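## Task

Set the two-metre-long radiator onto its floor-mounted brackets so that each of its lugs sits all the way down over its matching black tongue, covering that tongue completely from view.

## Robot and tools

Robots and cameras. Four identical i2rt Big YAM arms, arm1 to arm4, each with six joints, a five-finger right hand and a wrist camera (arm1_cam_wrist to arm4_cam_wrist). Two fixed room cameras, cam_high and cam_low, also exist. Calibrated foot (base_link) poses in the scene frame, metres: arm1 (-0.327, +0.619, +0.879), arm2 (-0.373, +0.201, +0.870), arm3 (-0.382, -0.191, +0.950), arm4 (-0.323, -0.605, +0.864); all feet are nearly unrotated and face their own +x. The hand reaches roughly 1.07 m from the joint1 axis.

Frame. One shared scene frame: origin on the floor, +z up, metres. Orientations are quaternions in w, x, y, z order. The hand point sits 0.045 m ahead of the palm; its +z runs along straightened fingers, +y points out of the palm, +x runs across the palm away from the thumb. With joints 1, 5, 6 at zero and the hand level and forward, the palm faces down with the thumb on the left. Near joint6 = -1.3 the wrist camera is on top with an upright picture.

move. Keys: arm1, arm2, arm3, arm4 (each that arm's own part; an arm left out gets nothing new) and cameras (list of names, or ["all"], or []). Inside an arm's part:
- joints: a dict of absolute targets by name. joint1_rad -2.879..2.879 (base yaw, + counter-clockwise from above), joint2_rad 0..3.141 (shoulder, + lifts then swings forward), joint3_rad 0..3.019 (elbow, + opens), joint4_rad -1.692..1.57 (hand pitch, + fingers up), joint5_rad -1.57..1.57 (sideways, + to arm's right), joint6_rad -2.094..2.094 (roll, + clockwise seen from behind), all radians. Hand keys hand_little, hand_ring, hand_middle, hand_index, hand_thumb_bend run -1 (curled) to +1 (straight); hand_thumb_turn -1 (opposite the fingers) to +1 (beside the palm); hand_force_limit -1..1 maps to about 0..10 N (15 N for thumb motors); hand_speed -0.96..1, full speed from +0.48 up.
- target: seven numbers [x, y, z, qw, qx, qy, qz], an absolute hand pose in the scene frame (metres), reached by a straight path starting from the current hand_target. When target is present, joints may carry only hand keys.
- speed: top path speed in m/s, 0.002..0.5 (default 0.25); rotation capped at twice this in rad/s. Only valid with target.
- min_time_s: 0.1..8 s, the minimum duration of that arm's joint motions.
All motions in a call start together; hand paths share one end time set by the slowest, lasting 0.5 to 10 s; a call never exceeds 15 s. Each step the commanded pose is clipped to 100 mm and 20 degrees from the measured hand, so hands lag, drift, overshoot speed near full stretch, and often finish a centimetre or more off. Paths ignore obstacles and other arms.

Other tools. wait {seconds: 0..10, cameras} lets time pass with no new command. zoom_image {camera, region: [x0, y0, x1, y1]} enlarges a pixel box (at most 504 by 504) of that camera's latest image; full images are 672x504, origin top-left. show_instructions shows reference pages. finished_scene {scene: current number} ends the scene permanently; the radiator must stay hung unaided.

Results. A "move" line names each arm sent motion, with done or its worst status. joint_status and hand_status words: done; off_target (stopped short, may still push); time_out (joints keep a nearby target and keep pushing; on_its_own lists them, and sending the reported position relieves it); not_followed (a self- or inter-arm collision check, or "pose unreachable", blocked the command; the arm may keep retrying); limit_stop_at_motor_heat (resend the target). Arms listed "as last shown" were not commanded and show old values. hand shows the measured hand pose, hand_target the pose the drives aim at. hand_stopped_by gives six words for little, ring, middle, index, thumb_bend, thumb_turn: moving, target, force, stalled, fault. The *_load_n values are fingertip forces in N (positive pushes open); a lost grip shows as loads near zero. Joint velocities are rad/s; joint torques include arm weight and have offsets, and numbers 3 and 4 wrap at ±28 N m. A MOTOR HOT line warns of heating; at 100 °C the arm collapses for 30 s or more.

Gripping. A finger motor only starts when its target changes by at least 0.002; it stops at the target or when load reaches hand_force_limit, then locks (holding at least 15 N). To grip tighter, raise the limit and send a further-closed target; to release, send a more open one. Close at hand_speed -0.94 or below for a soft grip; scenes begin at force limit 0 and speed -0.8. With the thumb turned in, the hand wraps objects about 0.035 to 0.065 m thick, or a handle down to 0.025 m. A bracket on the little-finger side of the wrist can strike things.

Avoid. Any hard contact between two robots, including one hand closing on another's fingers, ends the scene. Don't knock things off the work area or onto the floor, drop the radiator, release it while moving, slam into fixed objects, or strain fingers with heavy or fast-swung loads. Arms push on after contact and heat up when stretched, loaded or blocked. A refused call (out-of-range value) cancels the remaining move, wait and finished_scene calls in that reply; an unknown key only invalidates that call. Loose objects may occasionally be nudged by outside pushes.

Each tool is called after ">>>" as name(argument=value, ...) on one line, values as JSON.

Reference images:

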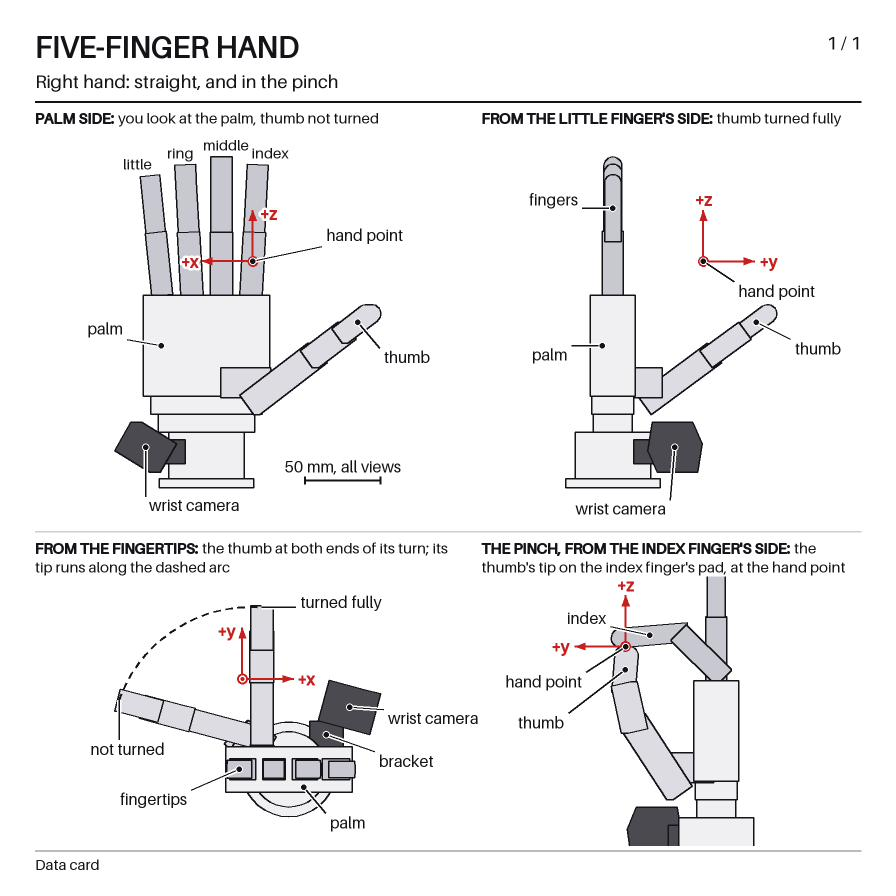

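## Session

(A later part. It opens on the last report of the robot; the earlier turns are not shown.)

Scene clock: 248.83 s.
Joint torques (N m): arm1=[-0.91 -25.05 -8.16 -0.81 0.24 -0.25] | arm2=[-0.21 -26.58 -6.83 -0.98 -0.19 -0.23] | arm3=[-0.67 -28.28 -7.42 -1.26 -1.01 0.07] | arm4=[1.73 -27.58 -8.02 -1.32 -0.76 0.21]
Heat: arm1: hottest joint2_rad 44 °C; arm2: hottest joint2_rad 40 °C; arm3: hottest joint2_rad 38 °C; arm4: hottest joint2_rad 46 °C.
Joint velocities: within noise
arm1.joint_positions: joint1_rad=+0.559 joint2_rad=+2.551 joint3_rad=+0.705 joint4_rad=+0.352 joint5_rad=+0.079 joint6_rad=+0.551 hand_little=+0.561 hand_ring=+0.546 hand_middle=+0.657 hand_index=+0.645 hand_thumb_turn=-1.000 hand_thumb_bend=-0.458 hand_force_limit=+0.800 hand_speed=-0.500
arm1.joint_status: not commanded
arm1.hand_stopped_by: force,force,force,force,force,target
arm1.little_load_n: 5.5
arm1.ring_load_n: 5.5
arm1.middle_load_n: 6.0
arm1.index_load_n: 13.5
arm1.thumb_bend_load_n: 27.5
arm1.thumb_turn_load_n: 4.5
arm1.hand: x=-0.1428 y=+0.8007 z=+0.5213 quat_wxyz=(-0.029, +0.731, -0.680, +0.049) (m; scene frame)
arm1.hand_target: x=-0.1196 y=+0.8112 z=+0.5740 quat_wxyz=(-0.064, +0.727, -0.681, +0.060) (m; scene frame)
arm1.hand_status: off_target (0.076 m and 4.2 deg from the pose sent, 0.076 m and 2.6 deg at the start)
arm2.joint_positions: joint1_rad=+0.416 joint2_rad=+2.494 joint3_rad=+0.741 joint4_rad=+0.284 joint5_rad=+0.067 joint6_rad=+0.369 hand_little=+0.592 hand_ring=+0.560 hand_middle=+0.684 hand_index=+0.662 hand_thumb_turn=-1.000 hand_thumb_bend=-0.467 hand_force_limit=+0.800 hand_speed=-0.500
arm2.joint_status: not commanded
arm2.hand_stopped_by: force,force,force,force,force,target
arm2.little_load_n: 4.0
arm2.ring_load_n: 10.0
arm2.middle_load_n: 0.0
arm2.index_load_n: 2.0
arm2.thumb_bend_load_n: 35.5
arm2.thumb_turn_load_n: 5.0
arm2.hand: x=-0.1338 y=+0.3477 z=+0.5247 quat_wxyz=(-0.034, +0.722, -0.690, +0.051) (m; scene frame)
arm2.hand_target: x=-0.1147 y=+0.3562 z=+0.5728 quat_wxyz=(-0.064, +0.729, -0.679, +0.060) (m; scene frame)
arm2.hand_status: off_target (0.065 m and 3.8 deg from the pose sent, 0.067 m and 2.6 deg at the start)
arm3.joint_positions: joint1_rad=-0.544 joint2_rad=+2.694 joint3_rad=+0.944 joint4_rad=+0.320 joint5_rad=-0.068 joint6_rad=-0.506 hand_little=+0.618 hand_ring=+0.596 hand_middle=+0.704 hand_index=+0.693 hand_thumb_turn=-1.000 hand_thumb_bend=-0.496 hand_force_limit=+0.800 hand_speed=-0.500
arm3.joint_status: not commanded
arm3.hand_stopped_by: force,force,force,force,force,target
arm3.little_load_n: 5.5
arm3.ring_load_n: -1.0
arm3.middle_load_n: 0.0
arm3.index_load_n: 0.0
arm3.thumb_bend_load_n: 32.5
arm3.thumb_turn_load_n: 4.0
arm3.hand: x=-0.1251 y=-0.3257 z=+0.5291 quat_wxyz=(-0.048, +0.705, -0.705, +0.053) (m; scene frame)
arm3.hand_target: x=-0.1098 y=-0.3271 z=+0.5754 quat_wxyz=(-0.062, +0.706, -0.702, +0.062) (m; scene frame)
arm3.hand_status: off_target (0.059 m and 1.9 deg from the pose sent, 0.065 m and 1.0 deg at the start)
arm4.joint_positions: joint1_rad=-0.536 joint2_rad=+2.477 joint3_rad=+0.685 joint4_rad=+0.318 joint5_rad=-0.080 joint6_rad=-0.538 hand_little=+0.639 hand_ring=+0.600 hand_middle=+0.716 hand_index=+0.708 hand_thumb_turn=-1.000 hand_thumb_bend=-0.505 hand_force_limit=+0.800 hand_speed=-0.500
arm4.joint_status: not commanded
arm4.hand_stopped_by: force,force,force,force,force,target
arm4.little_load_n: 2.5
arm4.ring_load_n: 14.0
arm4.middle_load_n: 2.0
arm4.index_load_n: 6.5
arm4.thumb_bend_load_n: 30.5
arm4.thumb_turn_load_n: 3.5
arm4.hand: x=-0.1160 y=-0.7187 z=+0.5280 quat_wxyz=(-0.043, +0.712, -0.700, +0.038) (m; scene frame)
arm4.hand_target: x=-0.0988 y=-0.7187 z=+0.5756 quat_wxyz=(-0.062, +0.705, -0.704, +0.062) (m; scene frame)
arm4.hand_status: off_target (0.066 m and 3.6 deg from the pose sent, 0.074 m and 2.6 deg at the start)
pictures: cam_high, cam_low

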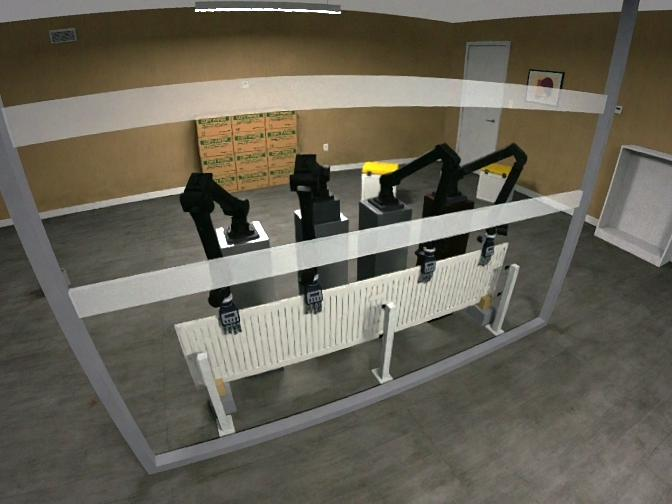

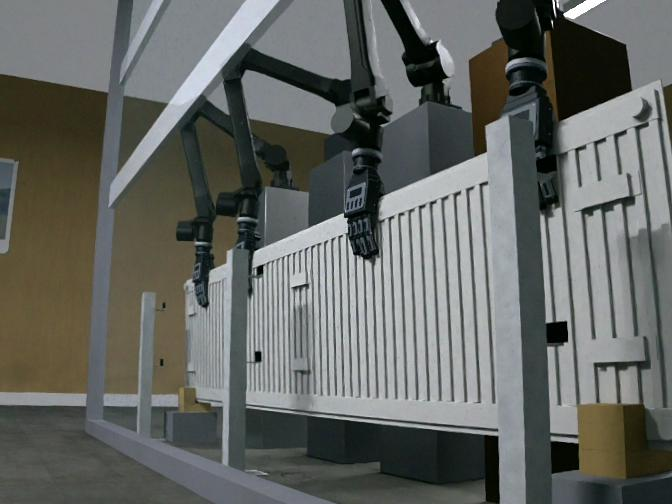

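>>> move(arm1={"target":[-0.114,0.813,0.620,-0.0637,0.7273,-0.6807,0.0596],"speed":0.03}, arm2={"target":[-0.111,0.357,0.605,-0.0638,0.7286,-0.6793,0.0595],"speed":0.03}, arm3={"target":[-0.107,-0.328,0.600,-0.0618,0.7063,-0.7025,0.0615],"speed":0.03}, arm4={"target":[-0.094,-0.720,0.607,-0.0616,0.7044,-0.7044,0.0616],"speed":0.03}, cameras=["cam_high","cam_low"])

>>> zoom_image(camera="cam_low", region=[520, 350, 672, 504])

>>> zoom_image(camera="cam_low", region=[150, 370, 240, 460])

Scene clock: 251.83 s.
Joint torques (N m): arm1=[-0.97 -25.93 -8.02 -1.05 0.08 -0.24] | arm2=[0.09 -26.75 -6.48 -0.68 -0.18 -0.2] | arm3=[-0.73 -28.34 -7.94 -0.61 -0.91 0.06] | arm4=[1.49 -28.51 -8.28 -1.29 -0.68 0.22]
Heat: arm1: hottest joint2_rad 44 °C; arm2: hottest joint2_rad 40 °C; arm3: hottest joint2_rad 39 °C; arm4: hottest joint2_rad 46 °C.
move: arm1 off_target; arm2 off_target; arm3 off_target; arm4 off_target
Joint velocities: within noise
arm1.joint_positions: joint1_rad=+0.559 joint2_rad=+2.466 joint3_rad=+0.669 joint4_rad=+0.296 joint5_rad=+0.084 joint6_rad=+0.549 hand_little=+0.561 hand_ring=+0.546 hand_middle=+0.657 hand_index=+0.645 hand_thumb_turn=-1.000 hand_thumb_bend=-0.457 hand_force_limit=+0.800 hand_speed=-0.500
arm1.joint_status: not commanded
arm1.hand_stopped_by: force,force,force,force,force,target
arm1.little_load_n: 7.0
arm1.ring_load_n: 6.5
arm1.middle_load_n: 7.0
arm1.index_load_n: 14.0
arm1.thumb_bend_load_n: 33.0
arm1.thumb_turn_load_n: 5.5
arm1.hand: x=-0.1410 y=+0.8010 z=+0.5461 quat_wxyz=(-0.025, +0.732, -0.679, +0.051) (m; scene frame)
arm1.hand_target: x=-0.1198 y=+0.8111 z=+0.6011 quat_wxyz=(-0.064, +0.727, -0.681, +0.060) (m; scene frame)
arm1.hand_status: off_target (0.080 m and 4.6 deg from the pose sent, 0.104 m and 4.2 deg at the start)
arm2.joint_positions: joint1_rad=+0.411 joint2_rad=+2.427 joint3_rad=+0.718 joint4_rad=+0.234 joint5_rad=+0.067 joint6_rad=+0.368 hand_little=+0.592 hand_ring=+0.560 hand_middle=+0.684 hand_index=+0.661 hand_thumb_turn=-1.000 hand_thumb_bend=-0.467 hand_force_limit=+0.800 hand_speed=-0.500
arm2.joint_status: not commanded
arm2.hand_stopped_by: force,force,force,force,force,target
arm2.little_load_n: 5.5
arm2.ring_load_n: 10.5
arm2.middle_load_n: 0.0
arm2.index_load_n: 0.5
arm2.thumb_bend_load_n: 37.0
arm2.thumb_turn_load_n: 5.0
arm2.hand: x=-0.1308 y=+0.3474 z=+0.5447 quat_wxyz=(-0.031, +0.720, -0.691, +0.050) (m; scene frame)
arm2.hand_target: x=-0.1145 y=+0.3561 z=+0.5924 quat_wxyz=(-0.064, +0.728, -0.679, +0.060) (m; scene frame)
arm2.hand_status: off_target (0.064 m and 4.3 deg from the pose sent, 0.084 m and 3.8 deg at the start)
arm3.joint_positions: joint1_rad=-0.544 joint2_rad=+2.650 joint3_rad=+0.927 joint4_rad=+0.286 joint5_rad=-0.070 joint6_rad=-0.505 hand_little=+0.618 hand_ring=+0.596 hand_middle=+0.704 hand_index=+0.693 hand_thumb_turn=-1.000 hand_thumb_bend=-0.496 hand_force_limit=+0.800 hand_speed=-0.500
arm3.joint_status: not commanded
arm3.hand_stopped_by: force,force,force,force,force,target
arm3.little_load_n: 3.5
arm3.ring_load_n: -1.5
arm3.middle_load_n: 0.0
arm3.index_load_n: 0.0
arm3.thumb_bend_load_n: 33.0
arm3.thumb_turn_load_n: 4.5
arm3.hand: x=-0.1216 y=-0.3266 z=+0.5439 quat_wxyz=(-0.048, +0.705, -0.706, +0.049) (m; scene frame)
arm3.hand_target: x=-0.1097 y=-0.3269 z=+0.5901 quat_wxyz=(-0.062, +0.706, -0.702, +0.061) (m; scene frame)
arm3.hand_status: off_target (0.058 m and 2.1 deg from the pose sent, 0.073 m and 1.9 deg at the start)
arm4.joint_positions: joint1_rad=-0.536 joint2_rad=+2.432 joint3_rad=+0.671 joint4_rad=+0.283 joint5_rad=-0.083 joint6_rad=-0.540 hand_little=+0.639 hand_ring=+0.600 hand_middle=+0.716 hand_index=+0.708 hand_thumb_turn=-1.000 hand_thumb_bend=-0.505 hand_force_limit=+0.800 hand_speed=-0.500
arm4.joint_status: not commanded
arm4.hand_stopped_by: force,force,force,force,force,target
arm4.little_load_n: 2.5
arm4.ring_load_n: 13.0
arm4.middle_load_n: 1.5
arm4.index_load_n: 6.5
arm4.thumb_bend_load_n: 32.0
arm4.thumb_turn_load_n: 3.0
arm4.hand: x=-0.1135 y=-0.7193 z=+0.5409 quat_wxyz=(-0.044, +0.713, -0.699, +0.036) (m; scene frame)
arm4.hand_target: x=-0.0990 y=-0.7185 z=+0.5904 quat_wxyz=(-0.062, +0.705, -0.704, +0.061) (m; scene frame)
arm4.hand_status: off_target (0.069 m and 3.7 deg from the pose sent, 0.082 m and 3.6 deg at the start)
pictures: cam_high, cam_low

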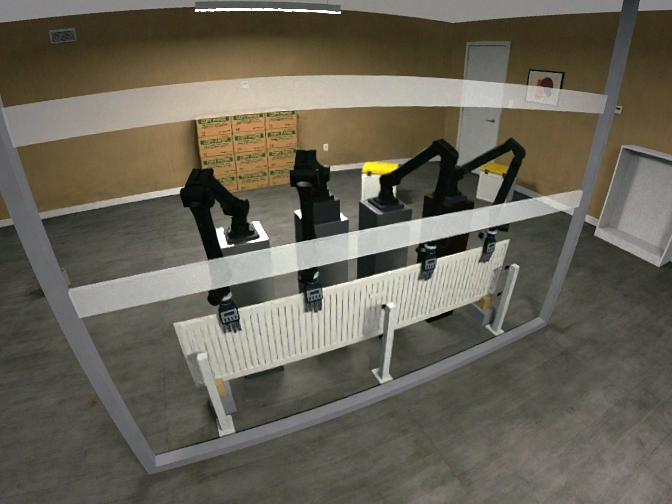

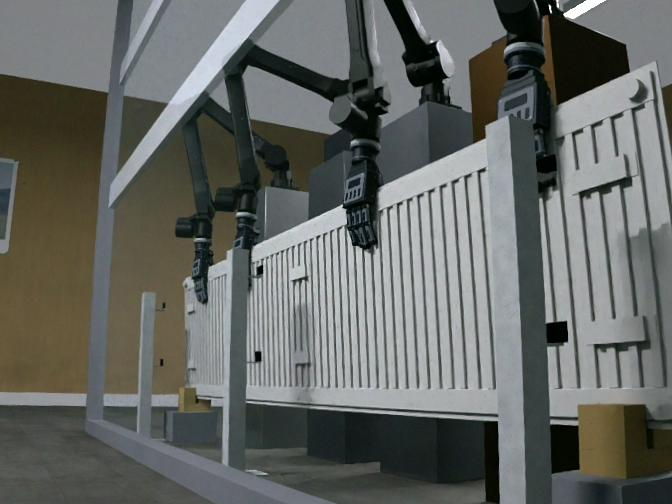

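Scaled by 3.273 from the camera's 672x504 image, which has a finer 960x720 frame.

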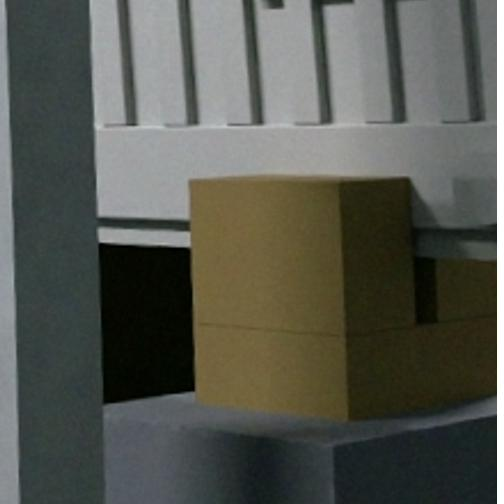

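Scaled by 5.600 from the camera's 672x504 image, which has a finer 960x720 frame.

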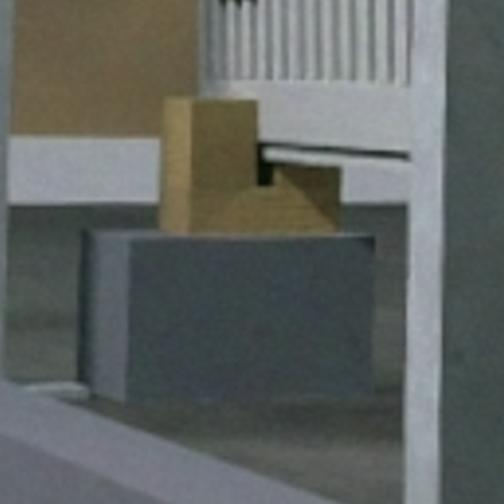

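>>> move(arm1={"target":[-0.116,0.813,0.637,-0.0637,0.7273,-0.6807,0.0596],"speed":0.03}, arm2={"target":[-0.113,0.357,0.633,-0.0638,0.7286,-0.6793,0.0595],"speed":0.03}, arm3={"target":[-0.109,-0.328,0.631,-0.0618,0.7063,-0.7025,0.0615],"speed":0.03}, arm4={"target":[-0.096,-0.720,0.640,-0.0616,0.7044,-0.7044,0.0616],"speed":0.03}, cameras=["cam_high","cam_low"])

>>> zoom_image(camera="cam_low", region=[520, 350, 672, 504])

>>> zoom_image(camera="cam_low", region=[120, 260, 270, 460])

Scene clock: 254.83 s.
Joint torques (N m): arm1=[-0.73 -24.76 -6.56 -0.94 -0.05 -0.22] | arm2=[0.09 -26.58 -5.48 -0.85 -0.35 -0.18] | arm3=[-1.44 -28.16 -6.74 -0.79 -1.26 0.03] | arm4=[1.14 -26.75 -6.43 -1.72 -0.96 0.15]
Heat: arm1: hottest joint2_rad 45 °C; arm2: hottest joint2_rad 41 °C; arm3: hottest joint2_rad 39 °C; arm4: hottest joint2_rad 46 °C.
move: arm1 off_target; arm2 off_target; arm3 off_target; arm4 off_target
Joint velocities: within noise
arm1.joint_positions: joint1_rad=+0.559 joint2_rad=+2.385 joint3_rad=+0.628 joint4_rad=+0.248 joint5_rad=+0.088 joint6_rad=+0.549 hand_little=+0.561 hand_ring=+0.546 hand_middle=+0.657 hand_index=+0.645 hand_thumb_turn=-1.000 hand_thumb_bend=-0.457 hand_force_limit=+0.800 hand_speed=-0.500
arm1.joint_status: not commanded
arm1.hand_stopped_by: force,force,force,force,force,target
arm1.little_load_n: 6.5
arm1.ring_load_n: 6.0
arm1.middle_load_n: 6.5
arm1.index_load_n: 13.5
arm1.thumb_bend_load_n: 32.5
arm1.thumb_turn_load_n: 6.5
arm1.hand: x=-0.1427 y=+0.7988 z=+0.5697 quat_wxyz=(-0.021, +0.732, -0.679, +0.053) (m; scene frame)
arm1.hand_target: x=-0.1210 y=+0.8111 z=+0.6203 quat_wxyz=(-0.064, +0.727, -0.681, +0.060) (m; scene frame)
arm1.hand_status: off_target (0.074 m and 5.0 deg from the pose sent, 0.095 m and 4.6 deg at the start)
arm2.joint_positions: joint1_rad=+0.411 joint2_rad=+2.332 joint3_rad=+0.676 joint4_rad=+0.174 joint5_rad=+0.071 joint6_rad=+0.366 hand_little=+0.592 hand_ring=+0.560 hand_middle=+0.684 hand_index=+0.661 hand_thumb_turn=-1.000 hand_thumb_bend=-0.467 hand_force_limit=+0.800 hand_speed=-0.500
arm2.joint_status: not commanded
arm2.hand_stopped_by: force,force,force,force,force,target
arm2.little_load_n: 4.5
arm2.ring_load_n: 10.0
arm2.middle_load_n: 0.0
arm2.index_load_n: 0.0
arm2.thumb_bend_load_n: 37.5
arm2.thumb_turn_load_n: 5.0
arm2.hand: x=-0.1323 y=+0.3456 z=+0.5731 quat_wxyz=(-0.027, +0.721, -0.691, +0.050) (m; scene frame)
arm2.hand_target: x=-0.1163 y=+0.3560 z=+0.6200 quat_wxyz=(-0.064, +0.729, -0.679, +0.060) (m; scene frame)
arm2.hand_status: off_target (0.064 m and 4.6 deg from the pose sent, 0.091 m and 4.3 deg at the start)
arm3.joint_positions: joint1_rad=-0.544 joint2_rad=+2.548 joint3_rad=+0.862 joint4_rad=+0.247 joint5_rad=-0.063 joint6_rad=-0.505 hand_little=+0.618 hand_ring=+0.596 hand_middle=+0.704 hand_index=+0.693 hand_thumb_turn=-1.000 hand_thumb_bend=-0.496 hand_force_limit=+0.800 hand_speed=-0.500
arm3.joint_status: not commanded
arm3.hand_stopped_by: force,force,force,force,force,target
arm3.little_load_n: 3.5
arm3.ring_load_n: -1.5
arm3.middle_load_n: 0.0
arm3.index_load_n: 0.0
arm3.thumb_bend_load_n: 33.5
arm3.thumb_turn_load_n: 5.0
arm3.hand: x=-0.1223 y=-0.3278 z=+0.5788 quat_wxyz=(-0.044, +0.705, -0.706, +0.049) (m; scene frame)
arm3.hand_target: x=-0.1114 y=-0.3272 z=+0.6220 quat_wxyz=(-0.062, +0.706, -0.702, +0.062) (m; scene frame)
arm3.hand_status: off_target (0.054 m and 2.5 deg from the pose sent, 0.088 m and 2.1 deg at the start)
arm4.joint_positions: joint1_rad=-0.536 joint2_rad=+2.295 joint3_rad=+0.615 joint4_rad=+0.202 joint5_rad=-0.074 joint6_rad=-0.540 hand_little=+0.639 hand_ring=+0.600 hand_middle=+0.716 hand_index=+0.708 hand_thumb_turn=-1.000 hand_thumb_bend=-0.505 hand_force_limit=+0.800 hand_speed=-0.500
arm4.joint_status: not commanded
arm4.hand_stopped_by: force,force,force,force,force,target
arm4.little_load_n: 2.5
arm4.ring_load_n: 13.5
arm4.middle_load_n: 1.5
arm4.index_load_n: 6.0
arm4.thumb_bend_load_n: 33.0
arm4.thumb_turn_load_n: 3.0
arm4.hand: x=-0.1136 y=-0.7205 z=+0.5798 quat_wxyz=(-0.040, +0.713, -0.699, +0.037) (m; scene frame)
arm4.hand_target: x=-0.1001 y=-0.7190 z=+0.6247 quat_wxyz=(-0.062, +0.705, -0.704, +0.062) (m; scene frame)
arm4.hand_status: off_target (0.063 m and 3.9 deg from the pose sent, 0.101 m and 3.7 deg at the start)
pictures: cam_high, cam_low

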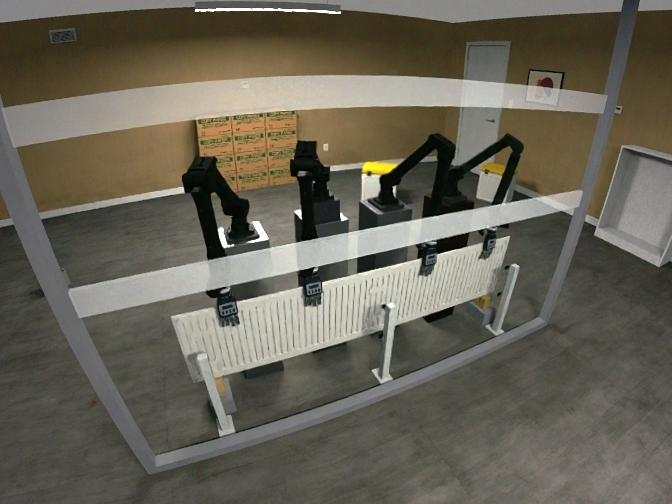

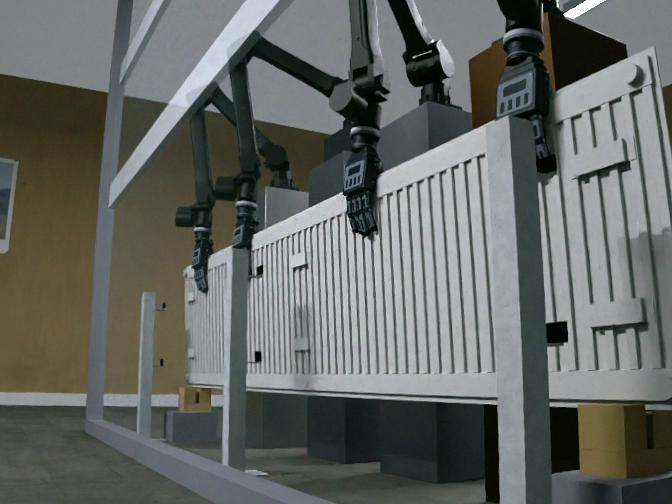

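Scaled by 3.273 from the camera's 672x504 image, which has a finer 960x720 frame.

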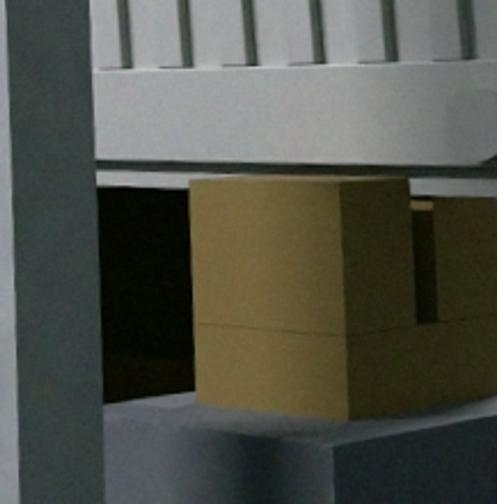

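Scaled by 2.520 from the camera's 672x504 image, which has a finer 960x720 frame.

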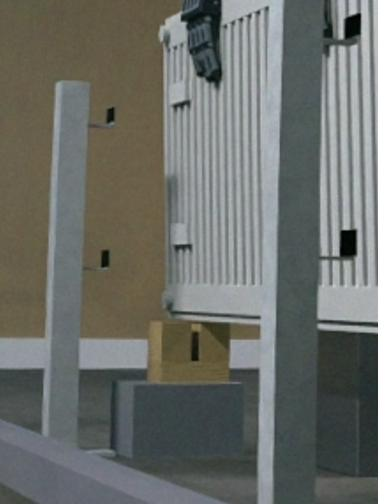

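>>> move(arm1={"target":[-0.118,0.813,0.662,-0.0637,0.7273,-0.6807,0.0596],"speed":0.03}, arm2={"target":[-0.115,0.357,0.650,-0.0638,0.7286,-0.6793,0.0595],"speed":0.03}, arm3={"target":[-0.110,-0.328,0.639,-0.0618,0.7063,-0.7025,0.0615],"speed":0.03}, arm4={"target":[-0.097,-0.720,0.648,-0.0616,0.7044,-0.7044,0.0616],"speed":0.03}, cameras=["cam_high","cam_low"])

>>> zoom_image(camera="cam_low", region=[520, 350, 672, 504])

>>> zoom_image(camera="cam_low", region=[120, 260, 270, 460])

>>> zoom_image(camera="cam_low", region=[460, 50, 672, 300])

>>> zoom_image(camera="cam_high", region=[160, 200, 560, 450])

Scene clock: 257.77 s.
Joint torques (N m): arm1=[-0.62 -25.35 -5.61 -1.35 0.16 -0.17] | arm2=[0.15 -25.76 -4.44 -1.16 -0.02 -0.13] | arm3=[-1.08 -26.52 -5.98 -0.61 -0.95 0.02] | arm4=[1.03 -26.7 -6.02 -1.81 -0.76 0.16]
Heat: arm1: hottest joint2_rad 46 °C; arm2: hottest joint2_rad 41 °C; arm3: hottest joint2_rad 39 °C; arm4: hottest joint2_rad 46 °C.
move: arm1 off_target; arm2 off_target; arm3 off_target; arm4 off_target
Joint velocities: within noise
arm1.joint_positions: joint1_rad=+0.559 joint2_rad=+2.292 joint3_rad=+0.593 joint4_rad=+0.192 joint5_rad=+0.082 joint6_rad=+0.549 hand_little=+0.561 hand_ring=+0.546 hand_middle=+0.657 hand_index=+0.645 hand_thumb_turn=-1.000 hand_thumb_bend=-0.457 hand_force_limit=+0.800 hand_speed=-0.500
arm1.joint_status: not commanded
arm1.hand_stopped_by: force,force,force,force,force,target
arm1.little_load_n: 7.5
arm1.ring_load_n: 7.0
arm1.middle_load_n: 7.5
arm1.index_load_n: 14.0
arm1.thumb_bend_load_n: 33.5
arm1.thumb_turn_load_n: 5.5
arm1.hand: x=-0.1429 y=+0.8006 z=+0.5955 quat_wxyz=(-0.022, +0.732, -0.679, +0.049) (m; scene frame)
arm1.hand_target: x=-0.1228 y=+0.8115 z=+0.6448 quat_wxyz=(-0.064, +0.727, -0.681, +0.060) (m; scene frame)
arm1.hand_status: off_target (0.072 m and 4.9 deg from the pose sent, 0.097 m and 5.0 deg at the start)
arm2.joint_positions: joint1_rad=+0.411 joint2_rad=+2.260 joint3_rad=+0.649 joint4_rad=+0.132 joint5_rad=+0.062 joint6_rad=+0.366 hand_little=+0.592 hand_ring=+0.560 hand_middle=+0.684 hand_index=+0.661 hand_thumb_turn=-1.000 hand_thumb_bend=-0.467 hand_force_limit=+0.800 hand_speed=-0.500
arm2.joint_status: not commanded
arm2.hand_stopped_by: force,force,force,force,force,target
arm2.little_load_n: 4.5
arm2.ring_load_n: 9.5
arm2.middle_load_n: 0.0
arm2.index_load_n: 0.5
arm2.thumb_bend_load_n: 37.5
arm2.thumb_turn_load_n: 5.5
arm2.hand: x=-0.1328 y=+0.3474 z=+0.5939 quat_wxyz=(-0.029, +0.721, -0.691, +0.046) (m; scene frame)
arm2.hand_target: x=-0.1180 y=+0.3564 z=+0.6380 quat_wxyz=(-0.064, +0.729, -0.679, +0.060) (m; scene frame)
arm2.hand_status: off_target (0.060 m and 4.5 deg from the pose sent, 0.080 m and 4.6 deg at the start)
arm3.joint_positions: joint1_rad=-0.544 joint2_rad=+2.510 joint3_rad=+0.838 joint4_rad=+0.226 joint5_rad=-0.069 joint6_rad=-0.506 hand_little=+0.618 hand_ring=+0.596 hand_middle=+0.704 hand_index=+0.693 hand_thumb_turn=-1.000 hand_thumb_bend=-0.496 hand_force_limit=+0.800 hand_speed=-0.500
arm3.joint_status: not commanded
arm3.hand_stopped_by: force,force,force,force,force,target
arm3.little_load_n: 3.5
arm3.ring_load_n: -1.0
arm3.middle_load_n: 0.0
arm3.index_load_n: 0.0
arm3.thumb_bend_load_n: 33.0
arm3.thumb_turn_load_n: 5.5
arm3.hand: x=-0.1236 y=-0.3255 z=+0.5918 quat_wxyz=(-0.047, +0.705, -0.706, +0.045) (m; scene frame)
arm3.hand_target: x=-0.1122 y=-0.3271 z=+0.6313 quat_wxyz=(-0.062, +0.706, -0.702, +0.061) (m; scene frame)
arm3.hand_status: off_target (0.049 m and 2.6 deg from the pose sent, 0.062 m and 2.5 deg at the start)
arm4.joint_positions: joint1_rad=-0.536 joint2_rad=+2.264 joint3_rad=+0.602 joint4_rad=+0.179 joint5_rad=-0.081 joint6_rad=-0.540 hand_little=+0.639 hand_ring=+0.600 hand_middle=+0.716 hand_index=+0.708 hand_thumb_turn=-1.000 hand_thumb_bend=-0.505 hand_force_limit=+0.800 hand_speed=-0.500
arm4.joint_status: not commanded
arm4.hand_stopped_by: force,force,force,force,force,target
arm4.little_load_n: 2.0
arm4.ring_load_n: 13.5
arm4.middle_load_n: 1.0
arm4.index_load_n: 6.0
arm4.thumb_bend_load_n: 33.0
arm4.thumb_turn_load_n: 2.5
arm4.hand: x=-0.1149 y=-0.7184 z=+0.5885 quat_wxyz=(-0.043, +0.713, -0.700, +0.034) (m; scene frame)
arm4.hand_target: x=-0.1010 y=-0.7187 z=+0.6327 quat_wxyz=(-0.062, +0.705, -0.704, +0.062) (m; scene frame)
arm4.hand_status: off_target (0.062 m and 4.0 deg from the pose sent, 0.070 m and 3.9 deg at the start)
pictures: cam_high, cam_low

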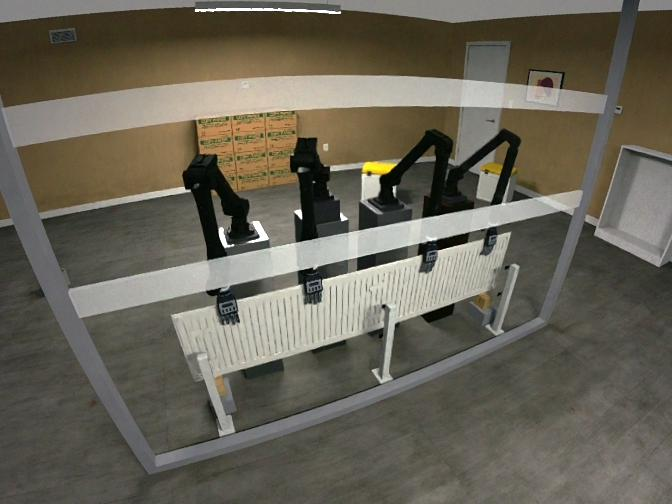

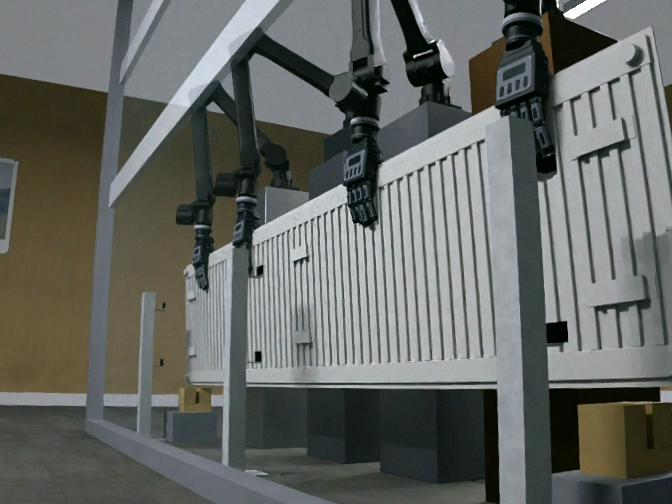

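Scaled by 3.273 from the camera's 672x504 image, which has a finer 960x720 frame.

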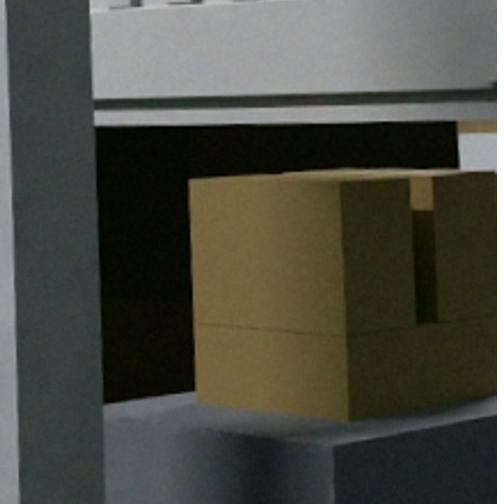

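Scaled by 2.520 from the camera's 672x504 image, which has a finer 960x720 frame.

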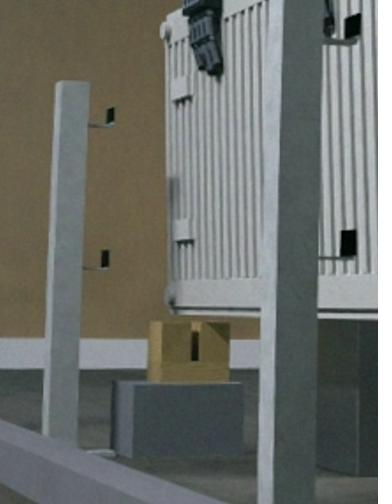

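Scaled by 2.016 from the camera's 672x504 image, which has a finer 960x720 frame.

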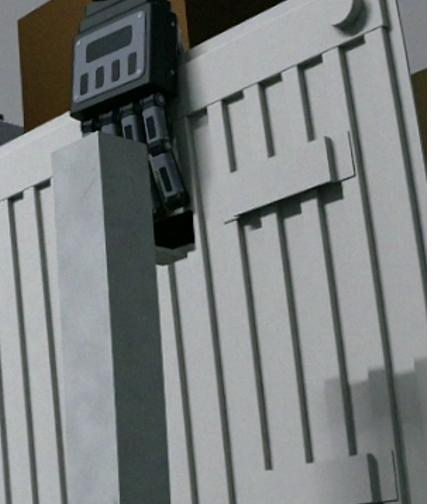

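Scaled by 1.260 from the camera's 672x504 image, which has a finer 960x720 frame.

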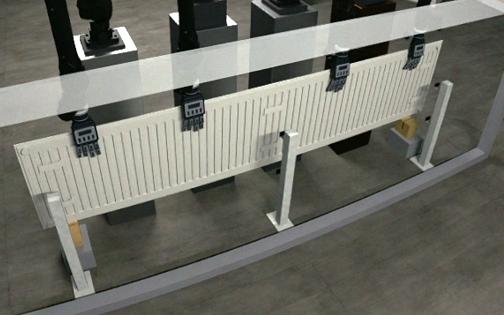

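>>> move(arm1={"target":[-0.088,0.815,0.655,-0.0637,0.7273,-0.6807,0.0596],"speed":0.03}, arm2={"target":[-0.085,0.3595,0.646,-0.0638,0.7286,-0.6793,0.0595],"speed":0.03}, arm3={"target":[-0.080,-0.328,0.639,-0.0618,0.7063,-0.7025,0.0615],"speed":0.03}, arm4={"target":[-0.067,-0.720,0.650,-0.0616,0.7044,-0.7044,0.0616],"speed":0.03}, cameras=["cam_high","cam_low"])

>>> zoom_image(camera="cam_low", region=[120, 260, 270, 460])

>>> zoom_image(camera="cam_low", region=[460, 50, 672, 300])

>>> zoom_image(camera="cam_high", region=[160, 200, 560, 450])

Scene clock: 261.13 s.
Joint torques (N m): arm1=[-2.37 -24.29 -2.99 -1.48 0.21 -0.42] | arm2=[-0.62 -25.47 -1.11 -1.24 0.04 -0.26] | arm3=[-0.09 -27.05 -2.56 -1.26 -1.19 0.16] | arm4=[2.43 -26.7 -2.8 -2.19 -0.93 0.34]
Heat: arm1: hottest joint2_rad 46 °C; arm2: hottest joint2_rad 40 °C; arm3: hottest joint2_rad 39 °C; arm4: hottest joint2_rad 46 °C.
move: arm1 off_target; arm2 off_target; arm3 off_target; arm4 off_target
Joint velocities: within noise
arm1.joint_positions: joint1_rad=+0.535 joint2_rad=+2.291 joint3_rad=+0.633 joint4_rad=+0.141 joint5_rad=+0.075 joint6_rad=+0.523 hand_little=+0.561 hand_ring=+0.546 hand_middle=+0.657 hand_index=+0.645 hand_thumb_turn=-1.000 hand_thumb_bend=-0.457 hand_force_limit=+0.800 hand_speed=-0.500
arm1.joint_status: not commanded
arm1.hand_stopped_by: force,force,force,force,force,target
arm1.little_load_n: 6.0
arm1.ring_load_n: 6.0
arm1.middle_load_n: 6.5
arm1.index_load_n: 14.5
arm1.thumb_bend_load_n: 33.0
arm1.thumb_turn_load_n: 5.0
arm1.hand: x=-0.1296 y=+0.8024 z=+0.5945 quat_wxyz=(-0.016, +0.733, -0.679, +0.046) (m; scene frame)
arm1.hand_target: x=-0.0926 y=+0.8140 z=+0.6416 quat_wxyz=(-0.064, +0.727, -0.681, +0.061) (m; scene frame)
arm1.hand_status: off_target (0.075 m and 5.7 deg from the pose sent, 0.082 m and 4.9 deg at the start)
arm2.joint_positions: joint1_rad=+0.396 joint2_rad=+2.260 joint3_rad=+0.693 joint4_rad=+0.072 joint5_rad=+0.057 joint6_rad=+0.351 hand_little=+0.592 hand_ring=+0.560 hand_middle=+0.684 hand_index=+0.661 hand_thumb_turn=-1.000 hand_thumb_bend=-0.467 hand_force_limit=+0.800 hand_speed=-0.500
arm2.joint_status: not commanded
arm2.hand_stopped_by: force,force,force,force,force,target
arm2.little_load_n: 4.5
arm2.ring_load_n: 11.0
arm2.middle_load_n: 0.0
arm2.index_load_n: 2.5
arm2.thumb_bend_load_n: 37.5
arm2.thumb_turn_load_n: 6.0
arm2.hand: x=-0.1199 y=+0.3488 z=+0.5941 quat_wxyz=(-0.023, +0.722, -0.690, +0.042) (m; scene frame)
arm2.hand_target: x=-0.0878 y=+0.3592 z=+0.6371 quat_wxyz=(-0.064, +0.728, -0.679, +0.060) (m; scene frame)
arm2.hand_status: off_target (0.063 m and 5.4 deg from the pose sent, 0.072 m and 4.5 deg at the start)
arm3.joint_positions: joint1_rad=-0.519 joint2_rad=+2.503 joint3_rad=+0.867 joint4_rad=+0.175 joint5_rad=-0.059 joint6_rad=-0.481 hand_little=+0.618 hand_ring=+0.596 hand_middle=+0.704 hand_index=+0.693 hand_thumb_turn=-1.000 hand_thumb_bend=-0.496 hand_force_limit=+0.800 hand_speed=-0.500
arm3.joint_status: not commanded
arm3.hand_stopped_by: force,force,force,force,force,target
arm3.little_load_n: 5.0
arm3.ring_load_n: -0.5
arm3.middle_load_n: 0.0
arm3.index_load_n: 0.0
arm3.thumb_bend_load_n: 32.5
arm3.thumb_turn_load_n: 5.0
arm3.hand: x=-0.1129 y=-0.3235 z=+0.5935 quat_wxyz=(-0.041, +0.705, -0.707, +0.039) (m; scene frame)
arm3.hand_target: x=-0.0827 y=-0.3274 z=+0.6326 quat_wxyz=(-0.062, +0.707, -0.702, +0.061) (m; scene frame)
arm3.hand_status: off_target (0.056 m and 3.6 deg from the pose sent, 0.064 m and 2.5 deg at the start)
arm4.joint_positions: joint1_rad=-0.509 joint2_rad=+2.253 joint3_rad=+0.631 joint4_rad=+0.126 joint5_rad=-0.071 joint6_rad=-0.516 hand_little=+0.639 hand_ring=+0.600 hand_middle=+0.716 hand_index=+0.708 hand_thumb_turn=-1.000 hand_thumb_bend=-0.505 hand_force_limit=+0.800 hand_speed=-0.500
arm4.joint_status: not commanded
arm4.hand_stopped_by: force,force,force,force,force,target
arm4.little_load_n: 2.0
arm4.ring_load_n: 14.0
arm4.middle_load_n: 2.0
arm4.index_load_n: 8.5
arm4.thumb_bend_load_n: 33.5
arm4.thumb_turn_load_n: 3.0
arm4.hand: x=-0.1047 y=-0.7169 z=+0.5911 quat_wxyz=(-0.037, +0.714, -0.699, +0.027) (m; scene frame)
arm4.hand_target: x=-0.0718 y=-0.7193 z=+0.6363 quat_wxyz=(-0.063, +0.705, -0.704, +0.062) (m; scene frame)
arm4.hand_status: off_target (0.070 m and 5.0 deg from the pose sent, 0.078 m and 4.0 deg at the start)
pictures: cam_high, cam_low

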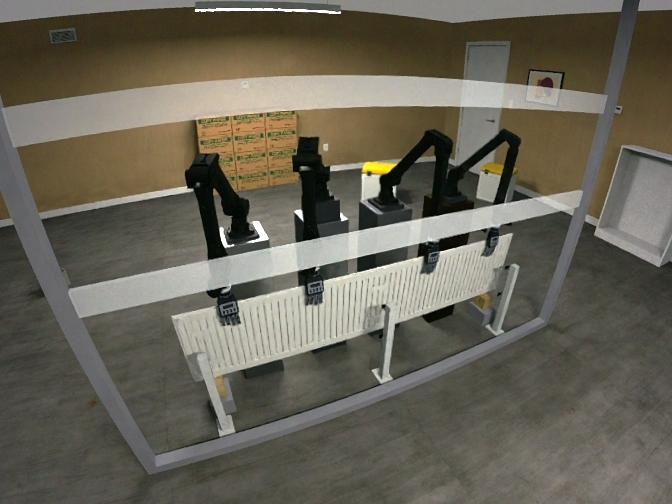

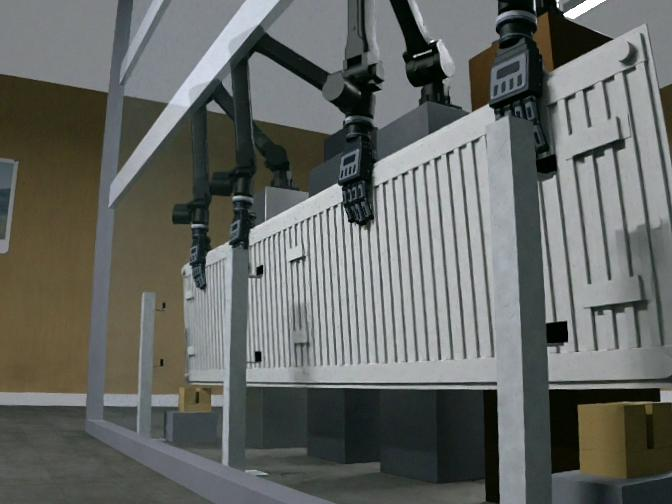

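Scaled by 2.520 from the camera's 672x504 image, which has a finer 960x720 frame.

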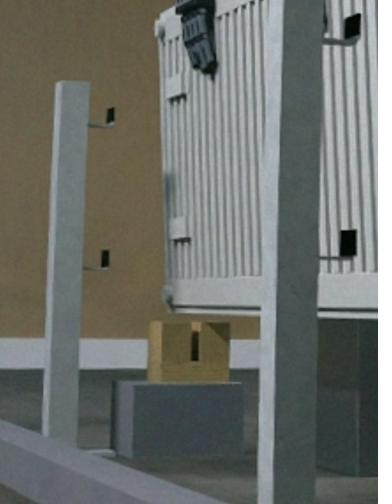

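Scaled by 2.016 from the camera's 672x504 image, which has a finer 960x720 frame.

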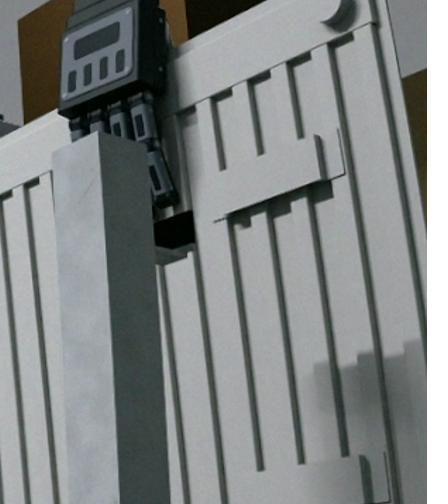

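Scaled by 1.260 from the camera's 672x504 image, which has a finer 960x720 frame.

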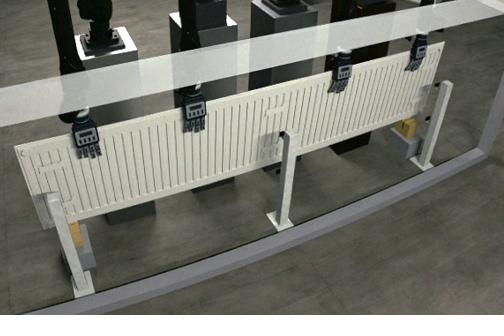

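>>> move(arm1={"target":[-0.058,0.817,0.655,-0.0890,0.7247,-0.6783,0.0833],"speed":0.03}, arm2={"target":[-0.055,0.362,0.646,-0.0891,0.7260,-0.6768,0.0831],"speed":0.03}, arm3={"target":[-0.050,-0.328,0.639,-0.0864,0.7037,-0.6999,0.0859],"speed":0.03}, arm4={"target":[-0.037,-0.720,0.652,-0.0862,0.7018,-0.7018,0.0862],"speed":0.03}, cameras=["cam_high","cam_low"])

>>> zoom_image(camera="cam_low", region=[120, 260, 270, 460])

>>> zoom_image(camera="cam_low", region=[460, 50, 672, 300])

>>> zoom_image(camera="cam_high", region=[160, 200, 560, 450])

Scene clock: 264.47 s.
Joint torques (N m): arm1=[-2.73 -24.59 -2.14 -0.34 0.72 -0.53] | arm2=[-1.08 -25.35 -0.25 0.14 0.34 -0.32] | arm3=[0.26 -27.46 -1.89 -0.03 -1.86 0.27] | arm4=[2.9 -28.34 -2.13 -1.09 -1.48 0.41]
Heat: arm1: hottest joint2_rad 47 °C; arm2: hottest joint2_rad 40 °C; arm3: hottest joint2_rad 40 °C; arm4: hottest joint2_rad 46 °C.
move: arm1 off_target; arm2 off_target; arm3 off_target; arm4 off_target
Joint velocities: within noise
arm1.joint_positions: joint1_rad=+0.519 joint2_rad=+2.291 joint3_rad=+0.649 joint4_rad=+0.151 joint5_rad=+0.093 joint6_rad=+0.507 hand_little=+0.561 hand_ring=+0.546 hand_middle=+0.657 hand_index=+0.645 hand_thumb_turn=-1.000 hand_thumb_bend=-0.457 hand_force_limit=+0.800 hand_speed=-0.500
arm1.joint_status: not commanded
arm1.hand_stopped_by: force,force,force,force,force,target
arm1.little_load_n: 5.5
arm1.ring_load_n: 5.0
arm1.middle_load_n: 5.5
arm1.index_load_n: 12.5
arm1.thumb_bend_load_n: 33.0
arm1.thumb_turn_load_n: 5.0
arm1.hand: x=-0.1138 y=+0.8029 z=+0.5928 quat_wxyz=(-0.026, +0.731, -0.679, +0.057) (m; scene frame)
arm1.hand_target: x=-0.0631 y=+0.8162 z=+0.6422 quat_wxyz=(-0.088, +0.724, -0.679, +0.086) (m; scene frame)
arm1.hand_status: off_target (0.085 m and 7.8 deg from the pose sent, 0.095 m and 9.4 deg at the start)
arm2.joint_positions: joint1_rad=+0.387 joint2_rad=+2.261 joint3_rad=+0.714 joint4_rad=+0.079 joint5_rad=+0.070 joint6_rad=+0.341 hand_little=+0.592 hand_ring=+0.560 hand_middle=+0.684 hand_index=+0.661 hand_thumb_turn=-1.000 hand_thumb_bend=-0.467 hand_force_limit=+0.800 hand_speed=-0.500
arm2.joint_status: not commanded
arm2.hand_stopped_by: force,force,force,force,force,target
arm2.little_load_n: 4.5
arm2.ring_load_n: 10.5
arm2.middle_load_n: 0.0
arm2.index_load_n: 2.0
arm2.thumb_bend_load_n: 38.5
arm2.thumb_turn_load_n: 6.0
arm2.hand: x=-0.1039 y=+0.3490 z=+0.5927 quat_wxyz=(-0.032, +0.721, -0.690, +0.053) (m; scene frame)
arm2.hand_target: x=-0.0583 y=+0.3617 z=+0.6381 quat_wxyz=(-0.088, +0.726, -0.677, +0.084) (m; scene frame)
arm2.hand_status: off_target (0.073 m and 7.6 deg from the pose sent, 0.084 m and 9.1 deg at the start)
arm3.joint_positions: joint1_rad=-0.504 joint2_rad=+2.503 joint3_rad=+0.886 joint4_rad=+0.186 joint5_rad=-0.072 joint6_rad=-0.465 hand_little=+0.618 hand_ring=+0.596 hand_middle=+0.704 hand_index=+0.693 hand_thumb_turn=-1.000 hand_thumb_bend=-0.496 hand_force_limit=+0.800 hand_speed=-0.500
arm3.joint_status: not commanded
arm3.hand_stopped_by: force,force,force,force,force,target
arm3.little_load_n: 3.0
arm3.ring_load_n: -1.5
arm3.middle_load_n: 0.0
arm3.index_load_n: 0.0
arm3.thumb_bend_load_n: 33.5
arm3.thumb_turn_load_n: 5.0
arm3.hand: x=-0.0960 y=-0.3228 z=+0.5922 quat_wxyz=(-0.053, +0.705, -0.706, +0.050) (m; scene frame)
arm3.hand_target: x=-0.0530 y=-0.3276 z=+0.6331 quat_wxyz=(-0.087, +0.704, -0.699, +0.085) (m; scene frame)
arm3.hand_status: off_target (0.066 m and 5.7 deg from the pose sent, 0.078 m and 7.5 deg at the start)
arm4.joint_positions: joint1_rad=-0.495 joint2_rad=+2.253 joint3_rad=+0.649 joint4_rad=+0.134 joint5_rad=-0.087 joint6_rad=-0.499 hand_little=+0.639 hand_ring=+0.600 hand_middle=+0.716 hand_index=+0.708 hand_thumb_turn=-1.000 hand_thumb_bend=-0.505 hand_force_limit=+0.800 hand_speed=-0.500
arm4.joint_status: not commanded
arm4.hand_stopped_by: force,force,force,force,force,target
arm4.little_load_n: 2.0
arm4.ring_load_n: 13.0
arm4.middle_load_n: 1.0
arm4.index_load_n: 6.5
arm4.thumb_bend_load_n: 33.5
arm4.thumb_turn_load_n: 3.5
arm4.hand: x=-0.0883 y=-0.7167 z=+0.5898 quat_wxyz=(-0.049, +0.713, -0.699, +0.037) (m; scene frame)
arm4.hand_target: x=-0.0425 y=-0.7196 z=+0.6383 quat_wxyz=(-0.088, +0.703, -0.701, +0.085) (m; scene frame)
arm4.hand_status: off_target (0.081 m and 7.2 deg from the pose sent, 0.091 m and 8.9 deg at the start)
pictures: cam_high, cam_low

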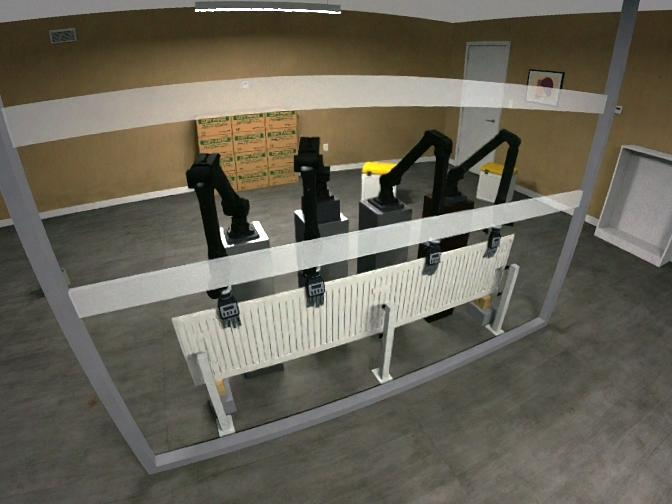

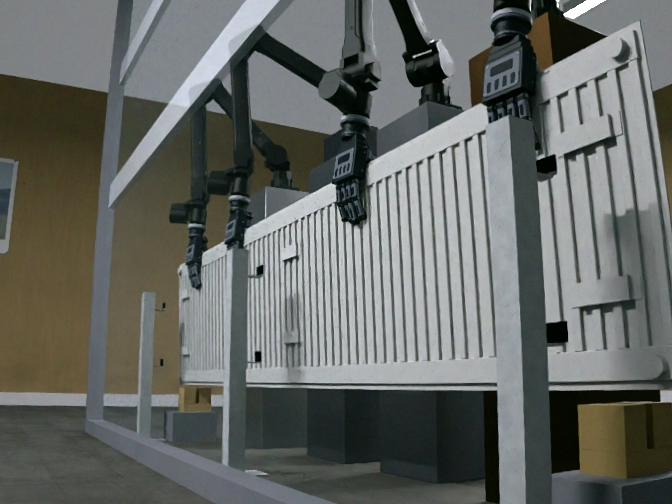

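Scaled by 2.520 from the camera's 672x504 image, which has a finer 960x720 frame.

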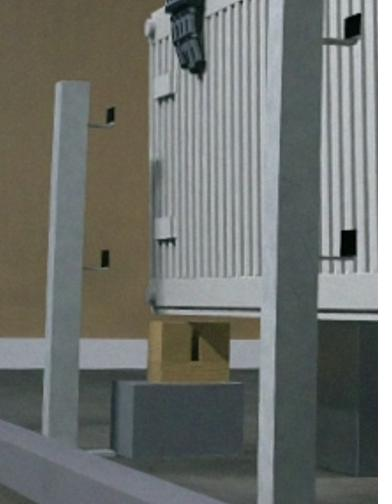

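Scaled by 2.016 from the camera's 672x504 image, which has a finer 960x720 frame.

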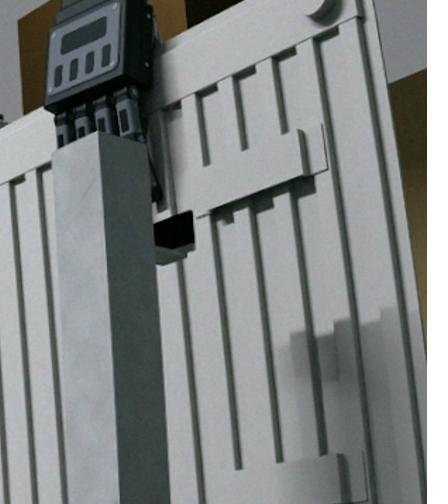

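Scaled by 1.260 from the camera's 672x504 image, which has a finer 960x720 frame.

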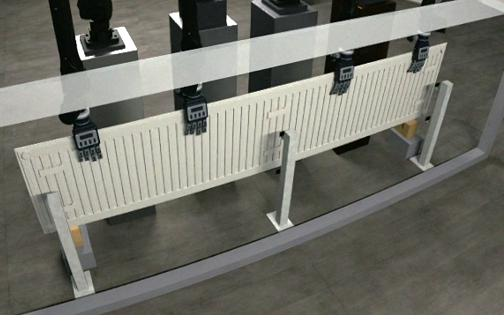

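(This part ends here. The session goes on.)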